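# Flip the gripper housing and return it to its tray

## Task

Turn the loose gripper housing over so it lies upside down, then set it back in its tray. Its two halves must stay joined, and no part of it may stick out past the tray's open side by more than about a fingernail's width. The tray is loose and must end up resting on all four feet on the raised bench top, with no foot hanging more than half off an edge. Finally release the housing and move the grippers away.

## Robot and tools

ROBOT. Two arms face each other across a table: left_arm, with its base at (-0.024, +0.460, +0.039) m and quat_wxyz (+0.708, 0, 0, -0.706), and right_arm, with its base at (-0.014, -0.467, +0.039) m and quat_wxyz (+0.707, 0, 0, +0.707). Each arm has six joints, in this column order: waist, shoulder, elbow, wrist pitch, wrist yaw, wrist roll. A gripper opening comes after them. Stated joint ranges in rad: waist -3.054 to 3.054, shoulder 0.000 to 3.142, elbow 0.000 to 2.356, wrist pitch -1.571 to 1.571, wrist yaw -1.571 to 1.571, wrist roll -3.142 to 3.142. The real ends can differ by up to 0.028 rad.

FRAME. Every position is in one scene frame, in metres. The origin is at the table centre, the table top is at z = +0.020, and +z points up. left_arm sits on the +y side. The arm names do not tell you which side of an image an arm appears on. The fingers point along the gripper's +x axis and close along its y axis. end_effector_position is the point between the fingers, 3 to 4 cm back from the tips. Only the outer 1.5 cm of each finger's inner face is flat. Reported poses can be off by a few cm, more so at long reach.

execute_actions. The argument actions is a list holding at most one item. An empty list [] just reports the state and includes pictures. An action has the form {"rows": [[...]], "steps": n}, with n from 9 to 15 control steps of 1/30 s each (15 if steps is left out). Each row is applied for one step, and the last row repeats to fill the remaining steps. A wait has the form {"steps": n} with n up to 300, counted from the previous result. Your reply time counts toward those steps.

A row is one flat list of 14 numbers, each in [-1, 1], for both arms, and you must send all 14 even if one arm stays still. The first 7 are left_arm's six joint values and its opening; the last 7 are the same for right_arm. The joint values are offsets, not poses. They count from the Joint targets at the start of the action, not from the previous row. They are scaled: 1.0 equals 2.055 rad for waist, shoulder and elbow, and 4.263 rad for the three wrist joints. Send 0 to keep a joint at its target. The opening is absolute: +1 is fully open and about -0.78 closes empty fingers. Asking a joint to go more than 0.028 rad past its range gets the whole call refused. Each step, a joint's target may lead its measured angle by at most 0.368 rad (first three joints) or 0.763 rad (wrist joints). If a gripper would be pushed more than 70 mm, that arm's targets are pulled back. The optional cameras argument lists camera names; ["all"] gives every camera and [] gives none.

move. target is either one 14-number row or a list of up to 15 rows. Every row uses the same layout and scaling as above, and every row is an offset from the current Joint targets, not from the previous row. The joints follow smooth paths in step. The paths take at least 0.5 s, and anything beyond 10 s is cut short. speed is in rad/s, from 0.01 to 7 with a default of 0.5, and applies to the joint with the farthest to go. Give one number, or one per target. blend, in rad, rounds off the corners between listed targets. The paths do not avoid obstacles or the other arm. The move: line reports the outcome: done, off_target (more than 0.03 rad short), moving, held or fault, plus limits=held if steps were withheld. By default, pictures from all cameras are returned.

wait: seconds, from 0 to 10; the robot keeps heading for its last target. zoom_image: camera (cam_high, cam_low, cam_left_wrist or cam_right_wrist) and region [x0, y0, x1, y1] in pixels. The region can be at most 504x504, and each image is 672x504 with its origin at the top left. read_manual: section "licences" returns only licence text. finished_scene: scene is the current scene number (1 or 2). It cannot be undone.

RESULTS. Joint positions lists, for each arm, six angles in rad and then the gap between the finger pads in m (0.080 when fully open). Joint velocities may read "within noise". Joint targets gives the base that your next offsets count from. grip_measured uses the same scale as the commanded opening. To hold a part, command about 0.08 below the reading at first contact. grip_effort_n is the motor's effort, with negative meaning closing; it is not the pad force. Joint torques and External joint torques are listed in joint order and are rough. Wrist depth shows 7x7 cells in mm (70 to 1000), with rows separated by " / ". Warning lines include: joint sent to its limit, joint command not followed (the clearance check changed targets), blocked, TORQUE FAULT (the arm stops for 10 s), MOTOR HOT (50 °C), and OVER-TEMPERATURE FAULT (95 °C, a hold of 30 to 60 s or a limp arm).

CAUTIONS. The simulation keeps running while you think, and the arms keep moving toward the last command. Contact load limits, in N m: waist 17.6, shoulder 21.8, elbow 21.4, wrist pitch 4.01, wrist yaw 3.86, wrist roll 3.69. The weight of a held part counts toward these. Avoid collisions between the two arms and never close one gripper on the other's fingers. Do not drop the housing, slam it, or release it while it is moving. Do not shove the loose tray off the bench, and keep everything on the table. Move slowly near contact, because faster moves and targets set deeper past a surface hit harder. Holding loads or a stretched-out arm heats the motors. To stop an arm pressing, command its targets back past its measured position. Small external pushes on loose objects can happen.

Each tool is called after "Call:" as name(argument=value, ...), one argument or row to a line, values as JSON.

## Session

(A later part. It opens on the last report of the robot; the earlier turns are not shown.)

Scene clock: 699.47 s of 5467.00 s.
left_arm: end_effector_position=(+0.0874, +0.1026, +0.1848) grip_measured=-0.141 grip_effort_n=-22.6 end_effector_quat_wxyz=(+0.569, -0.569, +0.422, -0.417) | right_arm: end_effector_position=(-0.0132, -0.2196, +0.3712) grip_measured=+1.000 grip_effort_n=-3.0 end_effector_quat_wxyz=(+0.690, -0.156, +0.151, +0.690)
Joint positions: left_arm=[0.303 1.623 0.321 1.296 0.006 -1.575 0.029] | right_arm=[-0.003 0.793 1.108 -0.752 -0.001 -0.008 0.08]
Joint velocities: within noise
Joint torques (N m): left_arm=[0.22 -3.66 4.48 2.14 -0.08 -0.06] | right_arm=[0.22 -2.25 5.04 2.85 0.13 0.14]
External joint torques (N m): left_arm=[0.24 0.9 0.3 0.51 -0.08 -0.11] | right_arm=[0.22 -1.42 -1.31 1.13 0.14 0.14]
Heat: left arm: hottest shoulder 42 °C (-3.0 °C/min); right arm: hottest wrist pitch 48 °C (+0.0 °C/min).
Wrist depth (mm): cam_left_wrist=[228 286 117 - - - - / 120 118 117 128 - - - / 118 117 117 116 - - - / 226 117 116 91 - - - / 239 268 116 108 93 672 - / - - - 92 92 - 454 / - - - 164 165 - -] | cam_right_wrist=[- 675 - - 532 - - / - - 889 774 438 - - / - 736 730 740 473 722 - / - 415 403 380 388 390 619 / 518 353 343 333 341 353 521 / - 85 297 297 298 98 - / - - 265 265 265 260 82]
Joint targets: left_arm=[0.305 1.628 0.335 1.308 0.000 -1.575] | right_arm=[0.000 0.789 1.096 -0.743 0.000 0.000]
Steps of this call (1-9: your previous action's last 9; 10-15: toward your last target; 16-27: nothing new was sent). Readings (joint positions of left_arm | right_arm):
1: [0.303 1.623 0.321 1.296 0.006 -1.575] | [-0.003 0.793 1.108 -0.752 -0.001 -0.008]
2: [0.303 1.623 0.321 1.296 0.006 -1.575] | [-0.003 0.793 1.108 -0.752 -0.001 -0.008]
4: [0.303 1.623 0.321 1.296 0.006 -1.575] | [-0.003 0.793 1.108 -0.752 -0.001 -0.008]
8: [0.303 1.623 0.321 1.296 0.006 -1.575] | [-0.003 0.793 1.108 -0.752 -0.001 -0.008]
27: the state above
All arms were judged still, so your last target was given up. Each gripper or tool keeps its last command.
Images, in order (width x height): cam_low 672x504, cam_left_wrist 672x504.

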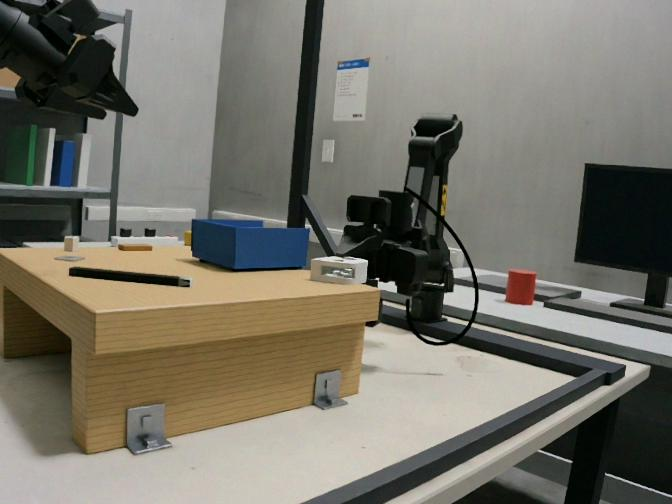

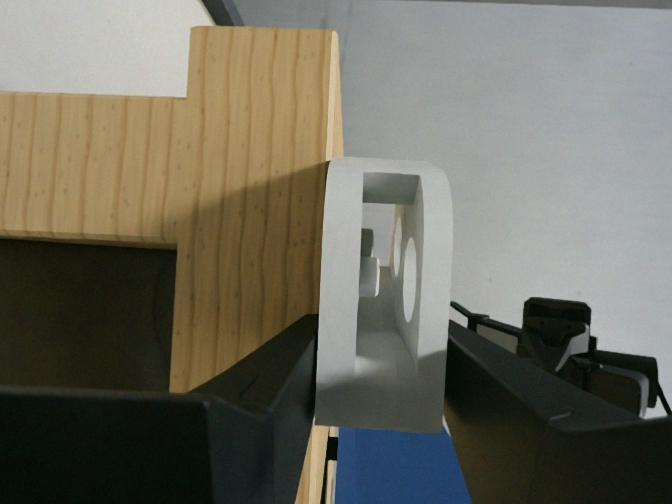

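Call:
execute_actions(
  actions=[
    {"rows": [[0,0,0,0,0,0,-0.148,0,0,0,0,0,0,1],[0,0,0,0,0,0,-0.151,0,0,0,0,0,0,1],[0,0,0,0,0,0,-0.154,0,0,0,0,0,0,1],[0,0,0,0,0,0,-0.157,0,0,0,0,0,0,1],[0,0,0,0,0,0,-0.16,0,0,0,0,0,0,1],[0,0,0,0,0,0,-0.163,0,0,0,0,0,0,1],[0,0,0,0,0,0,-0.166,0,0,0,0,0,0,1],[0,0,0,0,0,0,-0.169,0,0,0,0,0,0,1],[0,0,0,0,0,0,-0.172,0,0,0,0,0,0,1],[0,0,0,0,0,0,-0.175,0,0,0,0,0,0,1]], "steps": 15},
  ],
  cameras=[],
)

Call:
wait(
  seconds=0.6,
  cameras=["cam_left_wrist", "cam_low"],
)

Call:
zoom_image(
  camera="cam_left_wrist",
  region=[230, 250, 530, 470],
)

Call:
zoom_image(
  camera="cam_low",
  region=[305, 245, 385, 295],
)

Scene clock: 700.43 s of 5467.00 s.
left_arm: end_effector_position=(+0.0874, +0.1026, +0.1848) grip_measured=-0.153 grip_effort_n=-22.1 end_effector_quat_wxyz=(+0.569, -0.569, +0.422, -0.417) end_effector_velocity=(+0.002, +0.001, -0.006) end_effector_angular_velocity=(+0.023, +0.015, +0.020) | right_arm: end_effector_position=(-0.0132, -0.2196, +0.3712) grip_measured=+1.000 grip_effort_n=-2.6 end_effector_quat_wxyz=(+0.690, -0.156, +0.151, +0.690)
Joint positions: left_arm=[0.303 1.623 0.321 1.296 0.006 -1.575 0.028] | right_arm=[-0.003 0.793 1.108 -0.752 -0.001 -0.008 0.08]
Joint velocities: left_arm=[-0.002 0.002 -0.002 -0.022 -0.022 -0.007 -0.004] | right_arm=[within noise]
Joint torques (N m): left_arm=[0.24 -3.66 4.48 2.13 -0.08 -0.07] | right_arm=[0.22 -2.27 5.04 2.86 0.14 0.15]
External joint torques (N m): left_arm=[0.23 0.91 0.27 0.51 -0.07 -0.12] | right_arm=[0.22 -1.38 -1.32 1.15 0.14 0.15]
Heat: left arm: hottest shoulder 42 °C (-3.0 °C/min); right arm: hottest wrist pitch 48 °C (+0.0 °C/min).
Wrist depth (mm): cam_left_wrist=[227 286 118 - - - - / 119 118 117 129 - - - / 118 117 116 116 - - - / 226 117 116 104 - - - / 239 269 115 107 132 665 - / - - - 92 - - 455 / - - - 164 165 - -] | cam_right_wrist=[- 674 - - 534 - - / - - 887 773 440 - - / - 732 740 738 474 718 - / - 414 401 383 388 388 632 / 519 351 341 334 341 354 518 / - 85 298 298 298 98 - / - - 265 265 267 260 82]
Joint targets: left_arm=[0.305 1.628 0.335 1.308 0.000 -1.575] | right_arm=[0.000 0.789 1.096 -0.743 0.000 0.000]
Steps of this call (1-23: nothing new was sent; 24-29: this action's first 6). Readings (joint positions of left_arm | right_arm):
24: [0.303 1.623 0.321 1.296 0.006 -1.575] | [-0.003 0.793 1.108 -0.752 -0.001 -0.008]
25: [0.303 1.623 0.321 1.296 0.006 -1.575] | [-0.003 0.793 1.108 -0.752 -0.001 -0.008]
27: [0.303 1.623 0.321 1.296 0.006 -1.575] | [-0.003 0.793 1.108 -0.752 -0.001 -0.008]
29: the state above
No camera images: "cameras" was empty.

Scene clock: 701.33 s of 5467.00 s.
left_arm: end_effector_position=(+0.0874, +0.1026, +0.1848) grip_measured=-0.171 grip_effort_n=-22.6 end_effector_quat_wxyz=(+0.569, -0.569, +0.422, -0.417) | right_arm: end_effector_position=(-0.0132, -0.2196, +0.3712) grip_measured=+1.000 grip_effort_n=-3.0 end_effector_quat_wxyz=(+0.690, -0.156, +0.151, +0.690)
Joint positions: left_arm=[0.303 1.623 0.321 1.296 0.006 -1.575 0.027] | right_arm=[-0.003 0.793 1.108 -0.752 -0.001 -0.008 0.08]
Joint velocities: within noise
Joint torques (N m): left_arm=[0.23 -3.66 4.48 2.14 -0.07 -0.06] | right_arm=[0.22 -2.25 5.04 2.86 0.14 0.14]
External joint torques (N m): left_arm=[0.2 0.9 0.31 0.52 -0.07 -0.11] | right_arm=[0.23 -1.45 -1.25 1.15 0.13 0.14]
Heat: left arm: hottest shoulder 42 °C (-3.0 °C/min); right arm: hottest wrist pitch 48 °C (+0.0 °C/min).
Wrist depth (mm): cam_left_wrist=[227 284 118 - - - - / 210 118 117 130 - - - / 117 117 116 116 - - - / 226 117 116 104 - - - / 240 270 116 107 132 671 - / - - - 92 - - 464 / - - - 165 165 - -] | cam_right_wrist=[- 675 - - 535 - - / - - 885 766 440 - - / - 734 750 743 475 722 - / - 412 400 386 386 389 629 / 520 352 343 332 340 353 520 / - 85 297 299 299 98 - / - - 264 264 265 260 82]
Joint targets: left_arm=[0.305 1.628 0.335 1.308 0.000 -1.575] | right_arm=[0.000 0.789 1.096 -0.743 0.000 0.000]
Steps of this call (1-9: your previous action's last 9; 10-15: toward your last target; 16-27: nothing new was sent). Readings (joint positions of left_arm | right_arm):
1: [0.303 1.623 0.321 1.296 0.006 -1.575] | [-0.003 0.793 1.108 -0.752 -0.001 -0.008]
2: [0.303 1.623 0.321 1.296 0.006 -1.575] | [-0.003 0.793 1.108 -0.752 -0.001 -0.008]
4: [0.303 1.623 0.321 1.296 0.006 -1.575] | [-0.003 0.793 1.108 -0.752 -0.001 -0.008]
8: [0.303 1.623 0.321 1.296 0.006 -1.575] | [-0.003 0.793 1.108 -0.752 -0.001 -0.008]
27: the state above
All arms were judged still, so your last target was given up. Each gripper or tool keeps its last command.
Images, in order (width x height): cam_low 672x504, cam_left_wrist 672x504.

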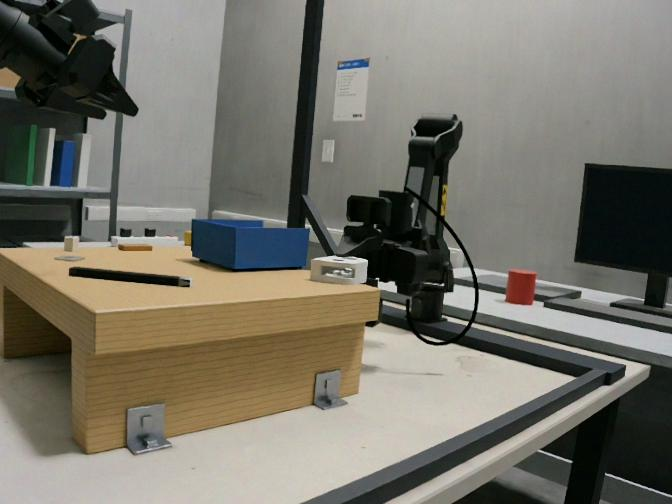

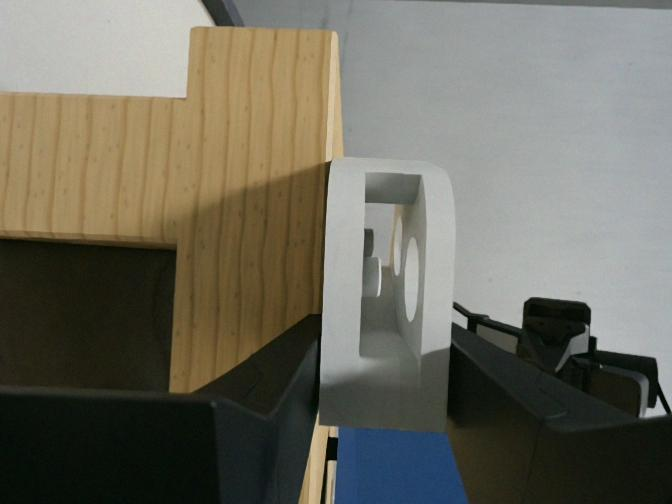

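Scaled by 1.680 from the camera's 672x504 image, which has a finer 960x720 frame.

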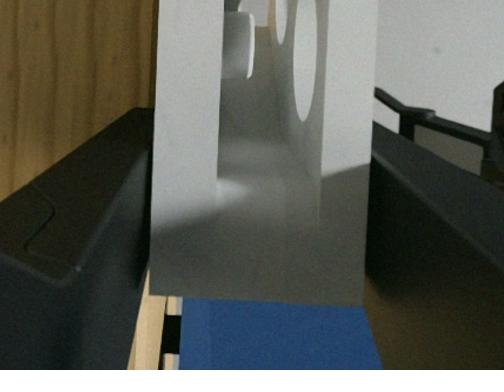

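Scaled by 6.300 from the camera's 672x504 image, which has a finer 960x720 frame.

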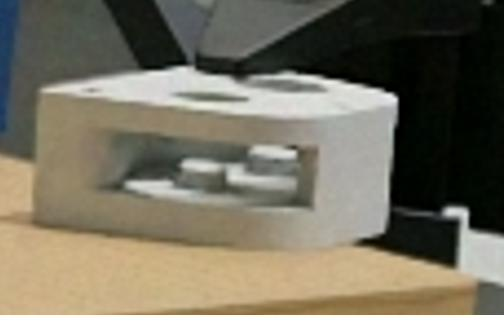

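Call:
execute_actions(
  actions=[
    {"rows": [[0,0,0,0,0,0,-0.178,0,0,0,0,0,0,1],[0,0,0,0,0,0,-0.181,0,0,0,0,0,0,1],[0,0,0,0,0,0,-0.184,0,0,0,0,0,0,1],[0,0,0,0,0,0,-0.187,0,0,0,0,0,0,1],[0,0,0,0,0,0,-0.19,0,0,0,0,0,0,1],[0,0,0,0,0,0,-0.193,0,0,0,0,0,0,1],[0,0,0,0,0,0,-0.196,0,0,0,0,0,0,1],[0,0,0,0,0,0,-0.199,0,0,0,0,0,0,1],[0,0,0,0,0,0,-0.202,0,0,0,0,0,0,1],[0,0,0,0,0,0,-0.205,0,0,0,0,0,0,1],[0,0,0,0,0,0,-0.208,0,0,0,0,0,0,1],[0,0,0,0,0,0,-0.21,0,0,0,0,0,0,1]], "steps": 15},
  ],
  cameras=[],
)

Call:
wait(
  seconds=0.6,
  cameras=["cam_left_wrist", "cam_low"],
)

Call:
zoom_image(
  camera="cam_left_wrist",
  region=[230, 250, 530, 470],
)

Call:
zoom_image(
  camera="cam_low",
  region=[305, 245, 385, 295],
)

Scene clock: 702.30 s of 5467.00 s.
left_arm: end_effector_position=(+0.0874, +0.1026, +0.1848) grip_measured=-0.182 grip_effort_n=-30.9 end_effector_quat_wxyz=(+0.569, -0.569, +0.422, -0.417) end_effector_velocity=(-0.002, +0.000, -0.002) end_effector_angular_velocity=(+0.005, +0.009, -0.010) | right_arm: end_effector_position=(-0.0132, -0.2196, +0.3712) grip_measured=+1.000 grip_effort_n=-3.0 end_effector_quat_wxyz=(+0.690, -0.156, +0.151, +0.690)
Joint positions: left_arm=[0.303 1.623 0.321 1.296 0.006 -1.575 0.027] | right_arm=[-0.003 0.793 1.108 -0.752 -0.001 -0.008 0.08]
Joint velocities: left_arm=[-0.002 -0.002 -0.002 -0.007 0.007 -0.007 -0.003] | right_arm=[within noise]
Joint torques (N m): left_arm=[0.22 -3.67 4.49 2.15 -0.08 -0.07] | right_arm=[0.21 -2.26 5.02 2.86 0.14 0.14]
External joint torques (N m): left_arm=[0.22 0.91 0.3 0.52 -0.07 -0.12] | right_arm=[0.22 -1.36 -1.33 1.15 0.13 0.14]
Heat: left arm: hottest shoulder 42 °C (-3.0 °C/min); right arm: hottest wrist pitch 48 °C (+0.0 °C/min).
Wrist depth (mm): cam_left_wrist=[228 285 117 - - - - / 209 118 117 140 - - - / 118 117 116 116 - - - / 226 117 116 104 - - - / 239 268 116 107 132 670 - / - - - 92 - - 459 / - - - 165 164 - -] | cam_right_wrist=[- 672 - - 532 - - / - - 891 773 441 - - / - 735 739 740 470 718 - / - 414 400 382 390 389 632 / 521 351 342 334 342 354 519 / - 85 298 297 299 97 - / - - 265 264 264 259 82]
Joint targets: left_arm=[0.305 1.628 0.335 1.308 0.000 -1.575] | right_arm=[0.000 0.789 1.096 -0.743 0.000 0.000]
Steps of this call (1-23: nothing new was sent; 24-29: this action's first 6). Readings (joint positions of left_arm | right_arm):
24: [0.303 1.623 0.321 1.296 0.006 -1.575] | [-0.003 0.793 1.108 -0.752 -0.001 -0.008]
25: [0.303 1.623 0.321 1.296 0.006 -1.575] | [-0.003 0.793 1.108 -0.752 -0.001 -0.008]
27: [0.303 1.623 0.321 1.296 0.006 -1.575] | [-0.003 0.793 1.108 -0.752 -0.001 -0.008]
29: the state above
No camera images: "cameras" was empty.

Scene clock: 703.20 s of 5467.00 s.
left_arm: end_effector_position=(+0.0874, +0.1026, +0.1848) grip_measured=-0.197 grip_effort_n=-60.2 end_effector_quat_wxyz=(+0.569, -0.569, +0.422, -0.417) | right_arm: end_effector_position=(-0.0132, -0.2196, +0.3712) grip_measured=+1.000 grip_effort_n=-2.6 end_effector_quat_wxyz=(+0.690, -0.156, +0.151, +0.690)
Joint positions: left_arm=[0.303 1.623 0.321 1.296 0.006 -1.575 0.026] | right_arm=[-0.003 0.793 1.108 -0.752 -0.001 -0.008 0.08]
Joint velocities: within noise
Joint torques (N m): left_arm=[0.23 -3.67 4.47 2.13 -0.07 -0.07] | right_arm=[0.23 -2.25 5.03 2.86 0.14 0.14]
External joint torques (N m): left_arm=[0.23 0.98 0.17 0.47 -0.07 -0.12] | right_arm=[0.22 -1.41 -1.31 1.15 0.15 0.14]
Heat: left arm: hottest shoulder 42 °C (-3.0 °C/min); right arm: hottest wrist pitch 48 °C (+0.0 °C/min).
Wrist depth (mm): cam_left_wrist=[227 285 117 - - - - / 210 118 117 140 - - - / 118 117 117 116 - - - / 227 117 116 104 - - - / 241 270 116 107 132 669 - / - - - 92 - - 459 / - - - 164 165 - -] | cam_right_wrist=[- 675 - - 531 - - / - - 889 780 441 - - / - 739 743 732 471 718 - / - 413 400 384 389 391 624 / 518 352 342 335 340 352 519 / - 85 298 298 298 98 - / - - 264 264 264 260 82]
Joint targets: left_arm=[0.305 1.628 0.335 1.308 0.000 -1.575] | right_arm=[0.000 0.789 1.096 -0.743 0.000 0.000]
Steps of this call (1-9: your previous action's last 9; 10-15: toward your last target; 16-27: nothing new was sent). Readings (joint positions of left_arm | right_arm):
1: [0.303 1.623 0.321 1.296 0.006 -1.575] | [-0.003 0.793 1.108 -0.752 -0.001 -0.008]
2: [0.303 1.623 0.321 1.296 0.006 -1.575] | [-0.003 0.793 1.108 -0.752 -0.001 -0.008]
4: [0.303 1.623 0.321 1.296 0.006 -1.575] | [-0.003 0.793 1.108 -0.752 -0.001 -0.008]
8: [0.303 1.623 0.321 1.296 0.006 -1.575] | [-0.003 0.793 1.108 -0.752 -0.001 -0.008]
27: the state above
All arms were judged still, so your last target was given up. Each gripper or tool keeps its last command.
Images, in order (width x height): cam_low 672x504, cam_left_wrist 672x504.

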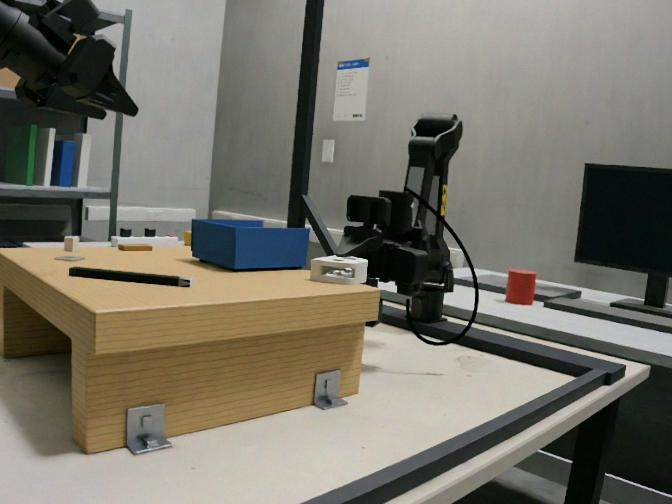

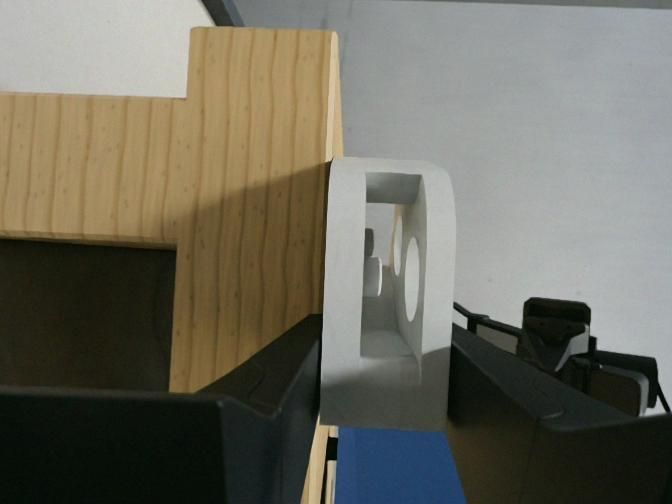

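Scaled by 1.680 from the camera's 672x504 image, which has a finer 960x720 frame.

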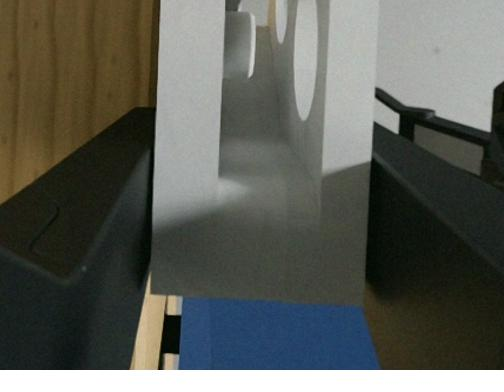

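Scaled by 6.300 from the camera's 672x504 image, which has a finer 960x720 frame.

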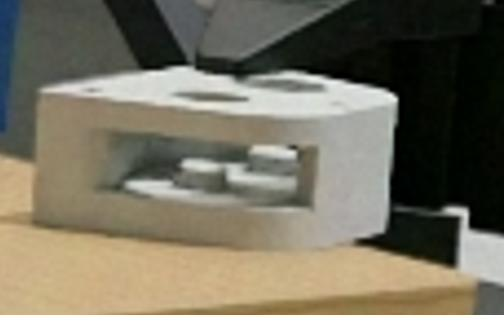

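Call:
execute_actions(
  actions=[
    {"rows": [[0,0,0,0,0,0,-0.215,0,0,0,0,0,0,1],[0,0,0,0,0,0,-0.22,0,0,0,0,0,0,1],[0,0,0,0,0,0,-0.225,0,0,0,0,0,0,1],[0,0,0,0,0,0,-0.23,0,0,0,0,0,0,1],[0,0,0,0,0,0,-0.235,0,0,0,0,0,0,1],[0,0,0,0,0,0,-0.24,0,0,0,0,0,0,1],[0,0,0,0,0,0,-0.245,0,0,0,0,0,0,1],[0,0,0,0,0,0,-0.25,0,0,0,0,0,0,1],[0,0,0,0,0,0,-0.255,0,0,0,0,0,0,1],[0,0,0,0,0,0,-0.26,0,0,0,0,0,0,1],[0,0,0,0,0,0,-0.265,0,0,0,0,0,0,1],[0,0,0,0,0,0,-0.27,0,0,0,0,0,0,1],[0,0,0,0,0,0,-0.275,0,0,0,0,0,0,1],[0,0,0,0,0,0,-0.28,0,0,0,0,0,0,1]], "steps": 15},
  ],
  cameras=[],
)

Call:
wait(
  seconds=0.5,
  cameras=["cam_left_wrist", "cam_low"],
)

Call:
zoom_image(
  camera="cam_low",
  region=[305, 245, 385, 295],
)

Scene clock: 706.37 s of 5467.00 s.
left_arm: end_effector_position=(+0.0874, +0.1026, +0.1848) grip_measured=-0.211 grip_effort_n=-83.5 end_effector_quat_wxyz=(+0.569, -0.569, +0.422, -0.417) | right_arm: end_effector_position=(-0.0132, -0.2196, +0.3712) grip_measured=+1.000 grip_effort_n=-3.0 end_effector_quat_wxyz=(+0.690, -0.156, +0.151, +0.690)
Joint positions: left_arm=[0.303 1.623 0.321 1.296 0.006 -1.575 0.026] | right_arm=[-0.003 0.793 1.108 -0.752 -0.001 -0.008 0.08]
Joint velocities: within noise
Joint torques (N m): left_arm=[0.23 -3.67 4.48 2.14 -0.07 -0.06] | right_arm=[0.21 -2.25 5.04 2.86 0.14 0.14]
External joint torques (N m): left_arm=[0.23 0.9 0.27 0.52 -0.07 -0.11] | right_arm=[0.2 -1.35 -1.35 1.13 0.14 0.14]
Heat: left arm: hottest wrist pitch 42 °C (+6.1 °C/min); right arm: hottest wrist pitch 48 °C (+0.0 °C/min).
Wrist depth (mm): cam_left_wrist=[227 287 118 - - - - / 210 118 117 140 - - - / 118 117 116 116 - - - / 227 117 116 104 - - - / 240 271 116 107 133 667 - / - - - 92 - - 458 / - - - 165 165 - -] | cam_right_wrist=[- 680 - - 533 - - / - - 883 779 438 - - / - 730 729 732 470 717 - / - 414 401 384 390 389 629 / 516 351 342 334 341 352 519 / - 85 298 298 299 98 - / - - 265 264 265 259 82]
Joint targets: left_arm=[0.305 1.628 0.335 1.308 0.000 -1.575] | right_arm=[0.000 0.789 1.096 -0.743 0.000 0.000]
Steps of this call (1-89: nothing new was sent; 90-95: this action's first 6). Readings (joint positions of left_arm | right_arm):
90: [0.303 1.623 0.321 1.296 0.006 -1.575] | [-0.003 0.793 1.108 -0.752 -0.001 -0.008]
91: [0.303 1.623 0.321 1.296 0.006 -1.575] | [-0.003 0.793 1.108 -0.752 -0.001 -0.008]
93: [0.303 1.623 0.321 1.296 0.006 -1.575] | [-0.003 0.793 1.108 -0.752 -0.001 -0.008]
95: the state above
No camera images: "cameras" was empty.

Scene clock: 707.17 s of 5467.00 s.
left_arm: end_effector_position=(+0.0874, +0.1026, +0.1848) grip_measured=-0.211 grip_effort_n=-83.5 end_effector_quat_wxyz=(+0.569, -0.569, +0.422, -0.417) | right_arm: end_effector_position=(-0.0132, -0.2196, +0.3712) grip_measured=+1.000 grip_effort_n=-3.0 end_effector_quat_wxyz=(+0.690, -0.156, +0.151, +0.690)
Joint positions: left_arm=[0.303 1.623 0.321 1.296 0.006 -1.575 0.026] | right_arm=[-0.003 0.793 1.108 -0.752 -0.001 -0.008 0.08]
Joint velocities: within noise
Joint torques (N m): left_arm=[0.22 -3.67 4.48 2.14 -0.08 -0.07] | right_arm=[0.22 -2.26 5.04 2.86 0.14 0.14]
External joint torques (N m): left_arm=[0.2 0.92 0.3 0.52 -0.07 -0.12] | right_arm=[0.22 -1.39 -1.32 1.14 0.14 0.14]
Heat: left arm: hottest wrist pitch 43 °C (+7.1 °C/min); right arm: hottest wrist pitch 48 °C (+0.0 °C/min).
Wrist depth (mm): cam_left_wrist=[227 285 118 - - - - / 210 118 117 140 - - - / 118 117 117 116 - - - / 226 117 116 104 - - - / 239 271 116 107 132 661 - / - - - 92 - - 462 / - - - 165 165 - -] | cam_right_wrist=[- 675 - - 534 - - / - - 892 779 438 - - / - 734 735 738 469 709 - / - 415 402 383 388 392 627 / 517 351 341 334 340 353 522 / - 85 299 298 299 97 - / - - 264 264 265 259 82]
Joint targets: left_arm=[0.305 1.628 0.335 1.308 0.000 -1.575] | right_arm=[0.000 0.789 1.096 -0.743 0.000 0.000]
Steps of this call (1-9: your previous action's last 9; 10-15: toward your last target; 16-24: nothing new was sent). Readings (joint positions of left_arm | right_arm):
1: [0.303 1.623 0.321 1.296 0.006 -1.575] | [-0.003 0.793 1.108 -0.752 -0.001 -0.008]
2: [0.303 1.623 0.321 1.296 0.006 -1.575] | [-0.003 0.793 1.108 -0.752 -0.001 -0.008]
4: [0.303 1.623 0.321 1.296 0.006 -1.575] | [-0.003 0.793 1.108 -0.752 -0.001 -0.008]
8: [0.303 1.623 0.321 1.296 0.006 -1.575] | [-0.003 0.793 1.108 -0.752 -0.001 -0.008]
24: the state above
All arms were judged still, so your last target was given up. Each gripper or tool keeps its last command.
Images, in order (width x height): cam_low 672x504, cam_left_wrist 672x504.

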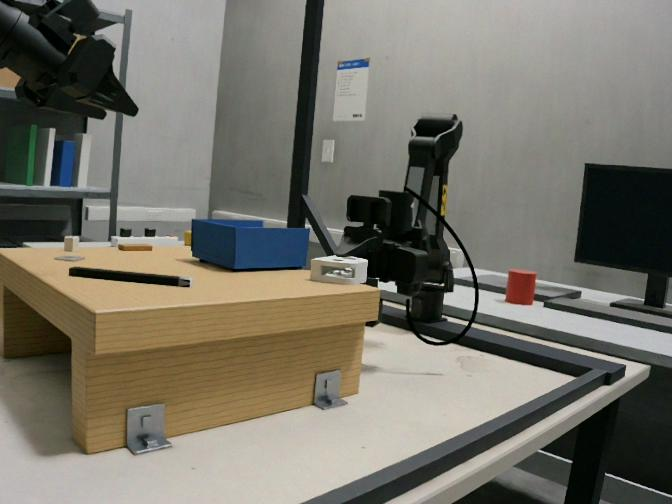

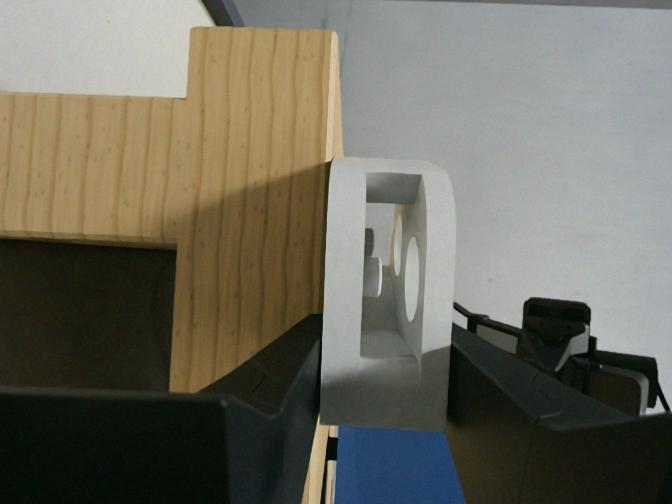

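Scaled by 6.300 from the camera's 672x504 image, which has a finer 960x720 frame.

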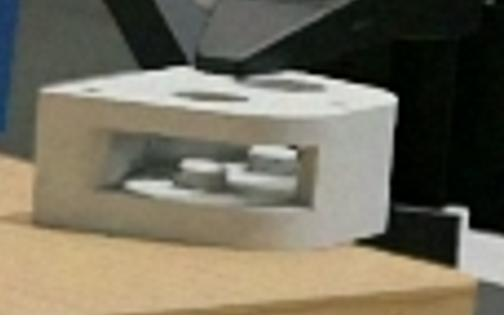

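Call:
move(
  target=[0, -0.0438, 0.0107, -0.0235, 0, 0, -0.28, 0, 0, 0, 0, 0, 0, 1],
  speed=0.1,
  cameras=["cam_left_wrist", "cam_low", "cam_right_wrist"],
)

Call:
zoom_image(
  camera="cam_low",
  region=[305, 225, 405, 295],
)

Call:
zoom_image(
  camera="cam_right_wrist",
  region=[410, 140, 550, 270],
)

Scene clock: 710.03 s of 5467.00 s.
left_arm: end_effector_position=(+0.0877, +0.1013, +0.1987) grip_measured=-0.211 grip_effort_n=-83.5 end_effector_quat_wxyz=(+0.568, -0.570, +0.421, -0.419) | right_arm: end_effector_position=(-0.0132, -0.2196, +0.3712) grip_measured=+1.000 grip_effort_n=-2.6 end_effector_quat_wxyz=(+0.690, -0.156, +0.151, +0.690)
Joint positions: left_arm=[0.303 1.551 0.344 1.205 0.006 -1.575 0.026] | right_arm=[-0.003 0.793 1.108 -0.752 -0.001 -0.008 0.08]
Joint velocities: within noise
Joint torques (N m): left_arm=[0.24 -5.47 4.74 1.56 -0.08 -0.07] | right_arm=[0.22 -2.25 5.04 2.86 0.14 0.14]
External joint torques (N m): left_arm=[0.26 -0.99 0.11 -0.07 -0.08 -0.12] | right_arm=[0.22 -1.35 -1.37 1.12 0.14 0.14]
Heat: left arm: hottest wrist pitch 43 °C (+7.1 °C/min); right arm: hottest wrist pitch 48 °C (+0.0 °C/min).
Wrist depth (mm): cam_left_wrist=[250 277 116 - - - - / 231 116 116 - - - - / 116 116 116 194 - - - / 239 115 115 91 - - - / 252 114 114 107 132 438 - / - - - 92 - - 479 / - - - 179 167 - -] | cam_right_wrist=[- 679 - - 469 - - / - - 886 794 433 - - / - 742 737 739 456 711 - / - 412 401 383 390 387 626 / 518 354 342 333 340 352 523 / - 85 298 297 299 97 - / - - 265 265 266 260 82]
Joint targets: left_arm=[0.305 1.538 0.357 1.208 0.000 -1.575] | right_arm=[0.000 0.789 1.096 -0.743 0.000 0.000]
Kept back: nothing.
move: done
Images, in order (width x height): cam_low 672x504, cam_left_wrist 672x504, cam_right_wrist 672x504.

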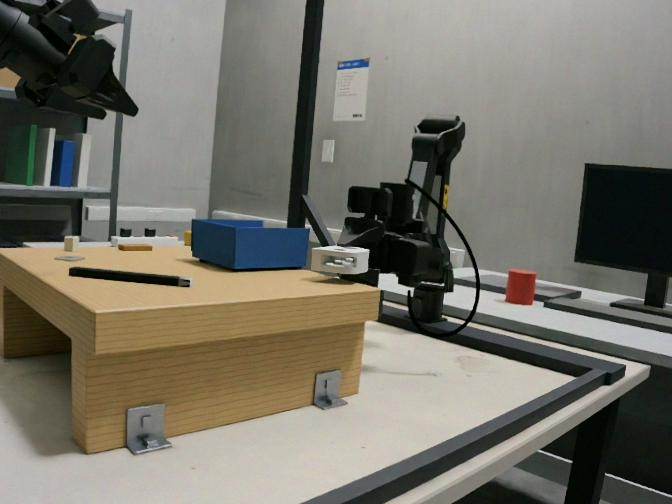

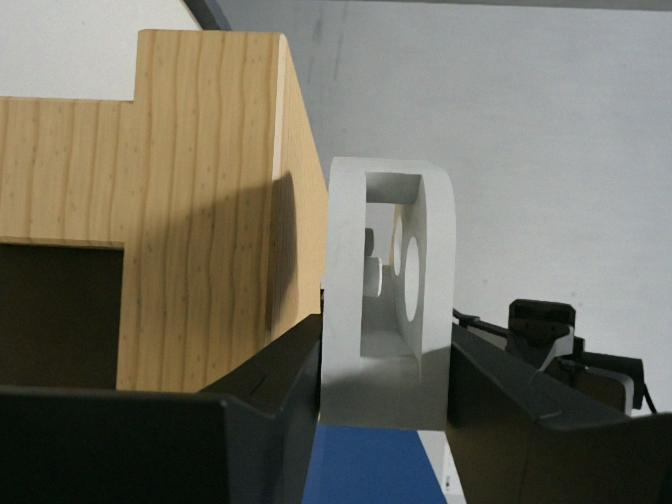

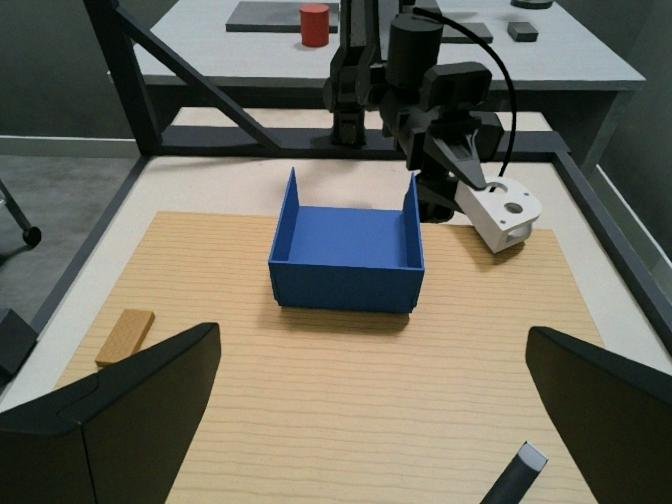

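Scaled by 5.040 from the camera's 672x504 image, which has a finer 960x720 frame.

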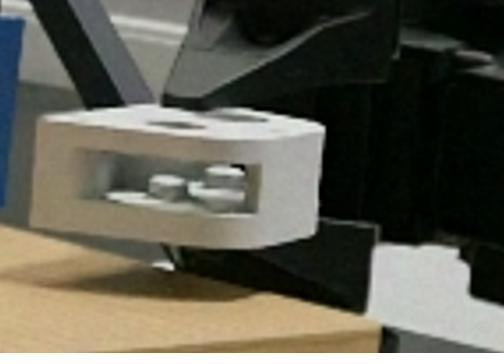

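Scaled by 3.600 from the camera's 672x504 image, which has a finer 960x720 frame.

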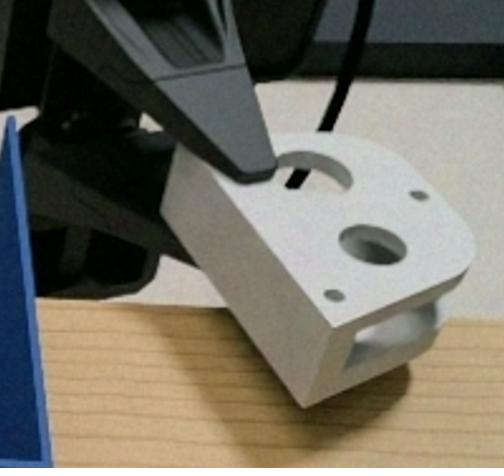

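Call:
move(
  target=[
    [0, -0.19319, 0.02676, -0.10814, 0, 0, -0.28, 0, 0, 0, 0, 0, 0, 1],
    [-0.17421, -0.20146, 0.01363, -0.11025, 0, 0, -0.28, 0, 0, 0, 0, 0, 0, 1],
  ],
  speed=[0.35, 0.35],
  blend=0.03,
  cameras=["all"],
)

Call:
zoom_image(
  camera="cam_low",
  region=[180, 190, 340, 300],
)

Call:
zoom_image(
  camera="cam_right_wrist",
  region=[250, 120, 450, 320],
)

Call:
zoom_image(
  camera="cam_high",
  region=[280, 210, 400, 300],
)

Scene clock: 716.10 s of 5467.00 s.
left_arm: end_effector_position=(-0.0417, +0.1131, +0.2593) grip_measured=-0.211 grip_effort_n=-83.5 end_effector_quat_wxyz=(+0.487, -0.486, +0.515, -0.510) | right_arm: end_effector_position=(-0.0132, -0.2196, +0.3712) grip_measured=+1.000 grip_effort_n=-2.6 end_effector_quat_wxyz=(+0.690, -0.156, +0.151, +0.690)
Joint positions: left_arm=[-0.05 1.135 0.393 0.736 0.004 -1.575 0.026] | right_arm=[-0.003 0.793 1.108 -0.752 -0.001 -0.008 0.08]
Joint velocities: within noise
Joint torques (N m): left_arm=[-0.2 -4.01 4.03 1.56 -0.04 -0.06] | right_arm=[0.23 -2.26 5.03 2.86 0.13 0.15]
External joint torques (N m): left_arm=[-0.22 -0.92 -2.21 -0.08 -0.03 -0.11] | right_arm=[0.22 -1.39 -1.32 1.14 0.14 0.15]
Heat: left arm: hottest wrist pitch 42 °C (+6.1 °C/min); right arm: hottest wrist pitch 48 °C (+0.0 °C/min).
Wrist depth (mm): cam_left_wrist=[- 117 145 - - 401 - / - 135 213 688 773 418 - / - 149 223 - 472 447 - / - 142 234 91 - - - / - 144 189 107 132 - - / - 135 - 92 - - - / - - - - - - -] | cam_right_wrist=[- 666 - 393 - - - / - - 880 402 885 - - / - 730 735 427 733 738 - / - 417 404 382 390 402 627 / 518 351 341 333 341 353 523 / - 85 298 299 297 97 - / - - 264 265 264 259 82]
Joint targets: left_arm=[-0.053 1.124 0.385 0.738 0.000 -1.575] | right_arm=[0.000 0.789 1.096 -0.743 0.000 0.000]
Kept back: nothing.
move: done

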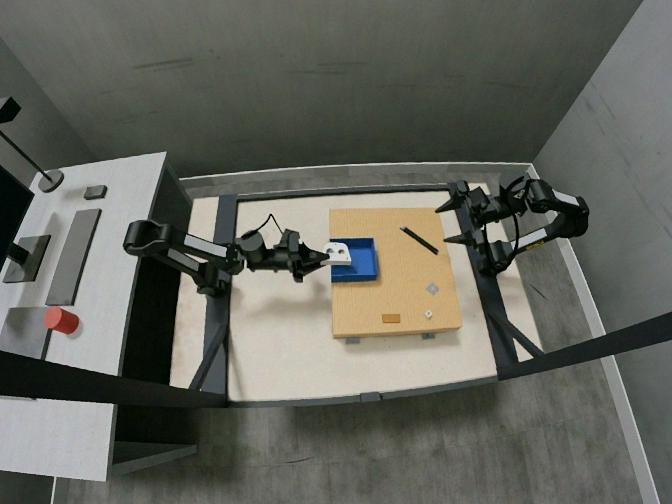

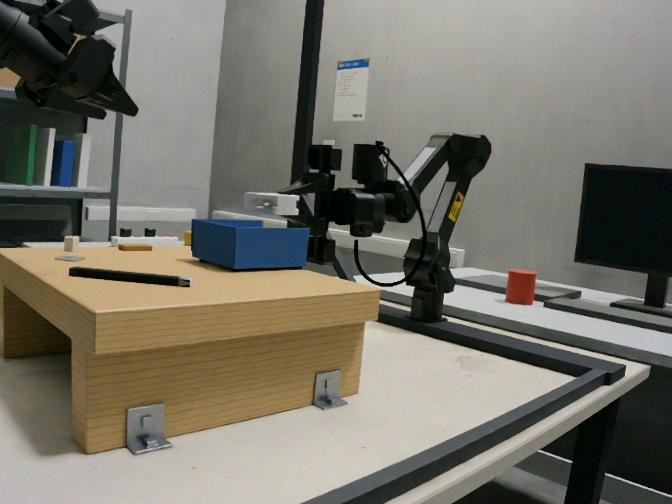

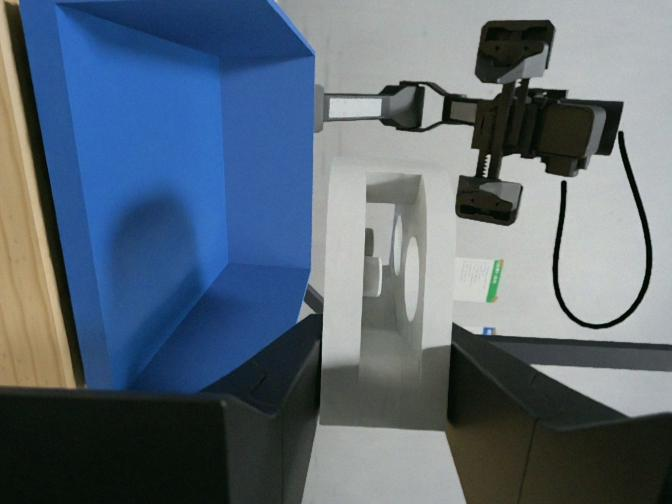

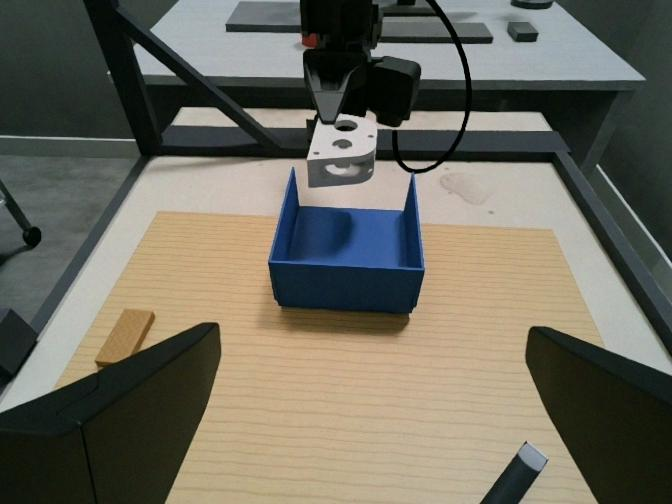

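Scaled by 3.150 from the camera's 672x504 image, which has a finer 960x720 frame.

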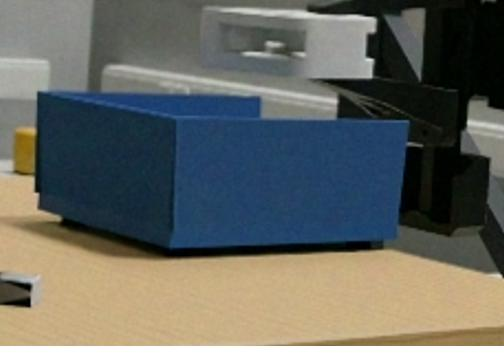

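Scaled by 2.520 from the camera's 672x504 image, which has a finer 960x720 frame.

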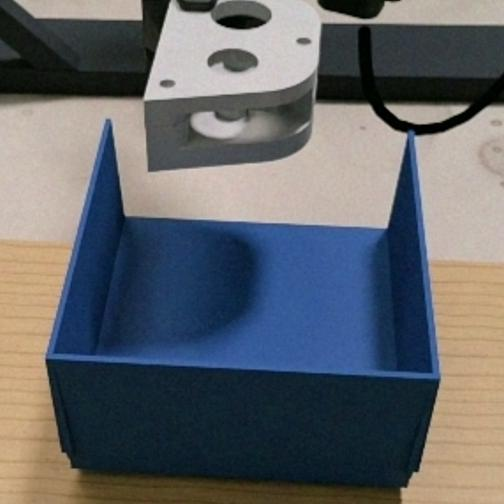

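Scaled by 4.200 from the camera's 672x504 image, which has a finer 960x720 frame.

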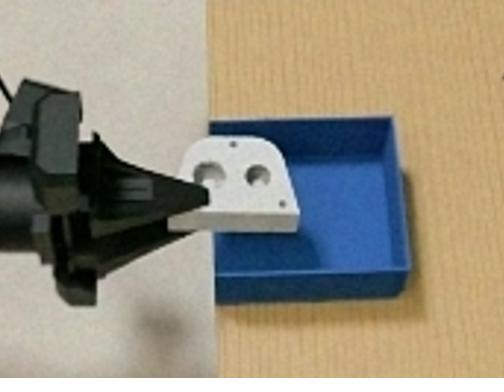

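Call:
zoom_image(
  camera="cam_left_wrist",
  region=[0, 0, 340, 420],
)

Scaled by 1.200 from the camera's 672x504 image, which has a finer 960x720 frame.

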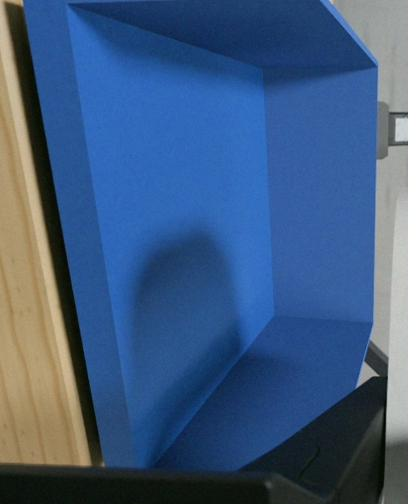

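Call:
move(
  target=[0, 0.13333, -0.06944, 0.09641, 0, 0, -0.28, 0, 0, 0, 0, 0, 0, 1],
  speed=0.25,
  cameras=["all"],
)

Call:
zoom_image(
  camera="cam_low",
  region=[180, 190, 340, 300],
)

Call:
zoom_image(
  camera="cam_left_wrist",
  region=[0, 0, 400, 420],
)

Call:
zoom_image(
  camera="cam_high",
  region=[290, 220, 390, 300],
)

Call:
zoom_image(
  camera="cam_right_wrist",
  region=[250, 130, 450, 320],
)

Scene clock: 723.53 s of 5467.00 s.
left_arm: end_effector_position=(-0.0417, +0.1134, +0.2021) grip_measured=-0.211 grip_effort_n=-83.5 end_effector_quat_wxyz=(+0.488, -0.485, +0.516, -0.510) | right_arm: end_effector_position=(-0.0132, -0.2196, +0.3712) grip_measured=+1.000 grip_effort_n=-2.6 end_effector_quat_wxyz=(+0.690, -0.156, +0.151, +0.690)
Joint positions: left_arm=[-0.05 1.393 0.249 1.135 0.004 -1.575 0.026] | right_arm=[-0.003 0.793 1.108 -0.752 -0.001 -0.008 0.08]
Joint velocities: within noise
Joint torques (N m): left_arm=[-0.19 -2.78 3.09 2.24 -0.04 -0.06] | right_arm=[0.22 -2.26 5.04 2.86 0.14 0.15]
External joint torques (N m): left_arm=[-0.19 0.78 -1.73 0.62 -0.04 -0.11] | right_arm=[0.21 -1.4 -1.35 1.12 0.15 0.14]
Heat: left arm: hottest wrist pitch 42 °C (+6.0 °C/min); right arm: hottest wrist pitch 48 °C (+0.0 °C/min).
Wrist depth (mm): cam_left_wrist=[- 97 97 105 131 - - / - 102 101 212 728 655 427 / - 108 107 107 - 445 - / 251 114 114 91 - - - / 257 120 118 107 132 - - / - - - 92 - - - / - - - - - - -] | cam_right_wrist=[- 676 - 476 - - - / - - 887 438 - - - / - 740 731 420 701 730 - / - 415 401 382 389 404 625 / 521 353 341 333 341 354 520 / - 85 299 299 299 97 - / - - 265 265 265 260 82]
Joint targets: left_arm=[-0.053 1.398 0.243 1.149 0.000 -1.575] | right_arm=[0.000 0.789 1.096 -0.743 0.000 0.000]
Kept back: nothing.
move: done

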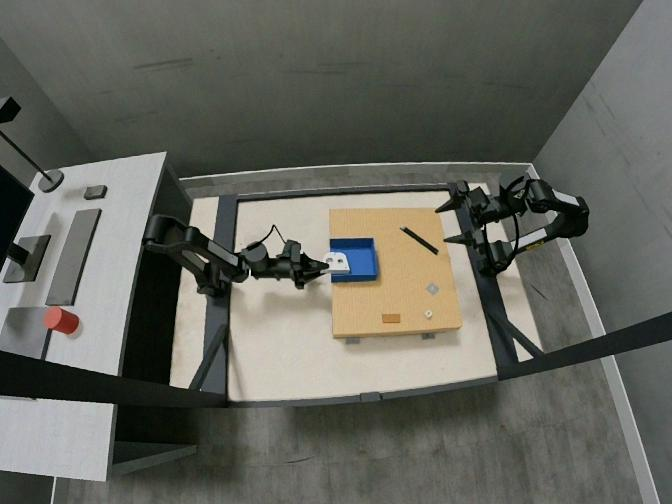

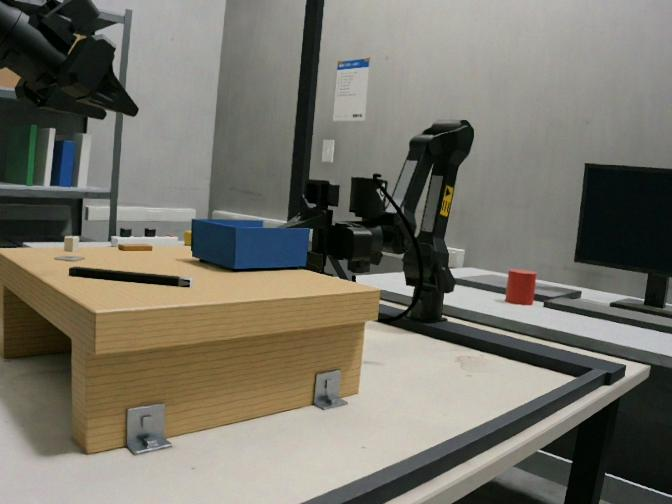

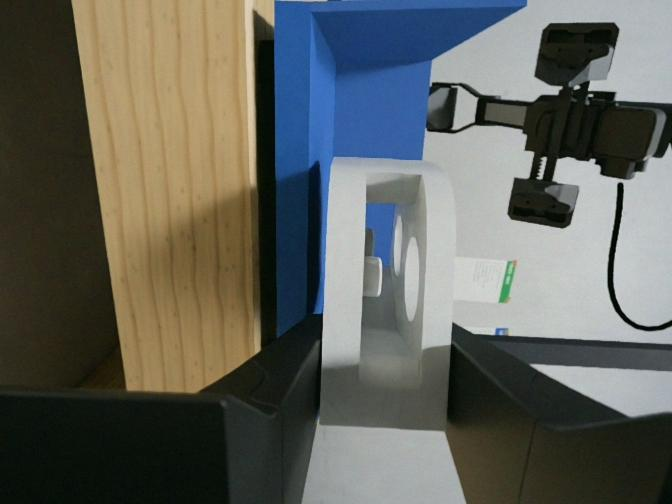

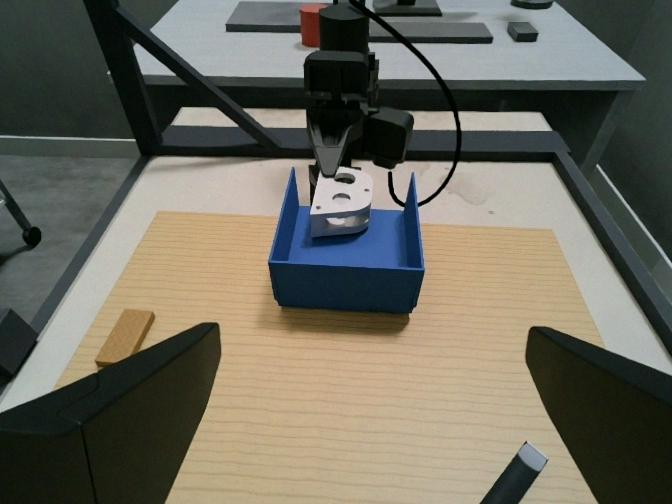

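Scaled by 3.150 from the camera's 672x504 image, which has a finer 960x720 frame.

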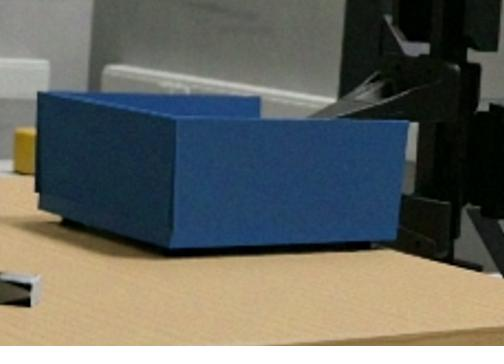

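Scaled by 1.200 from the camera's 672x504 image, which has a finer 960x720 frame.

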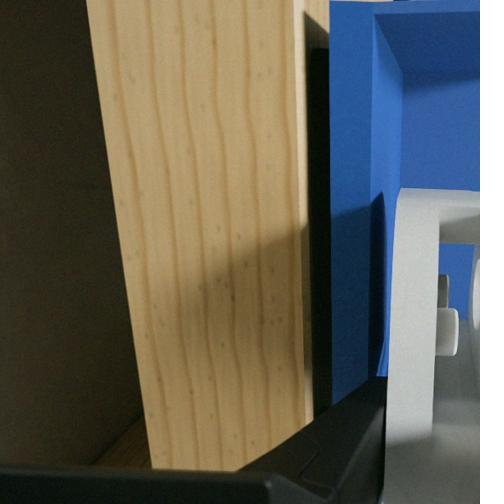

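Scaled by 5.040 from the camera's 672x504 image, which has a finer 960x720 frame.

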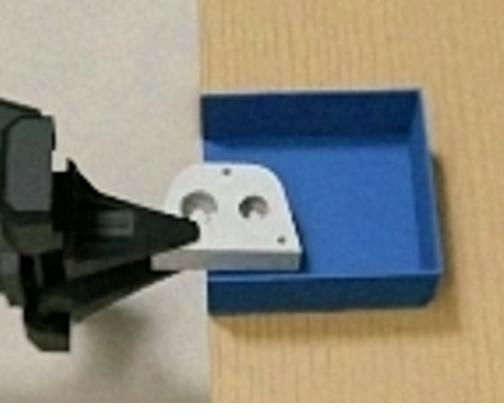

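Scaled by 2.520 from the camera's 672x504 image, which has a finer 960x720 frame.

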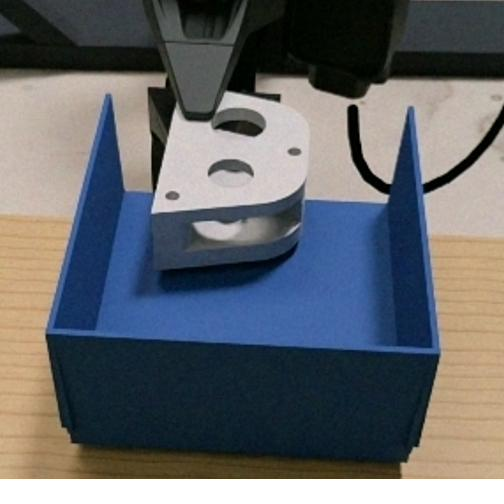

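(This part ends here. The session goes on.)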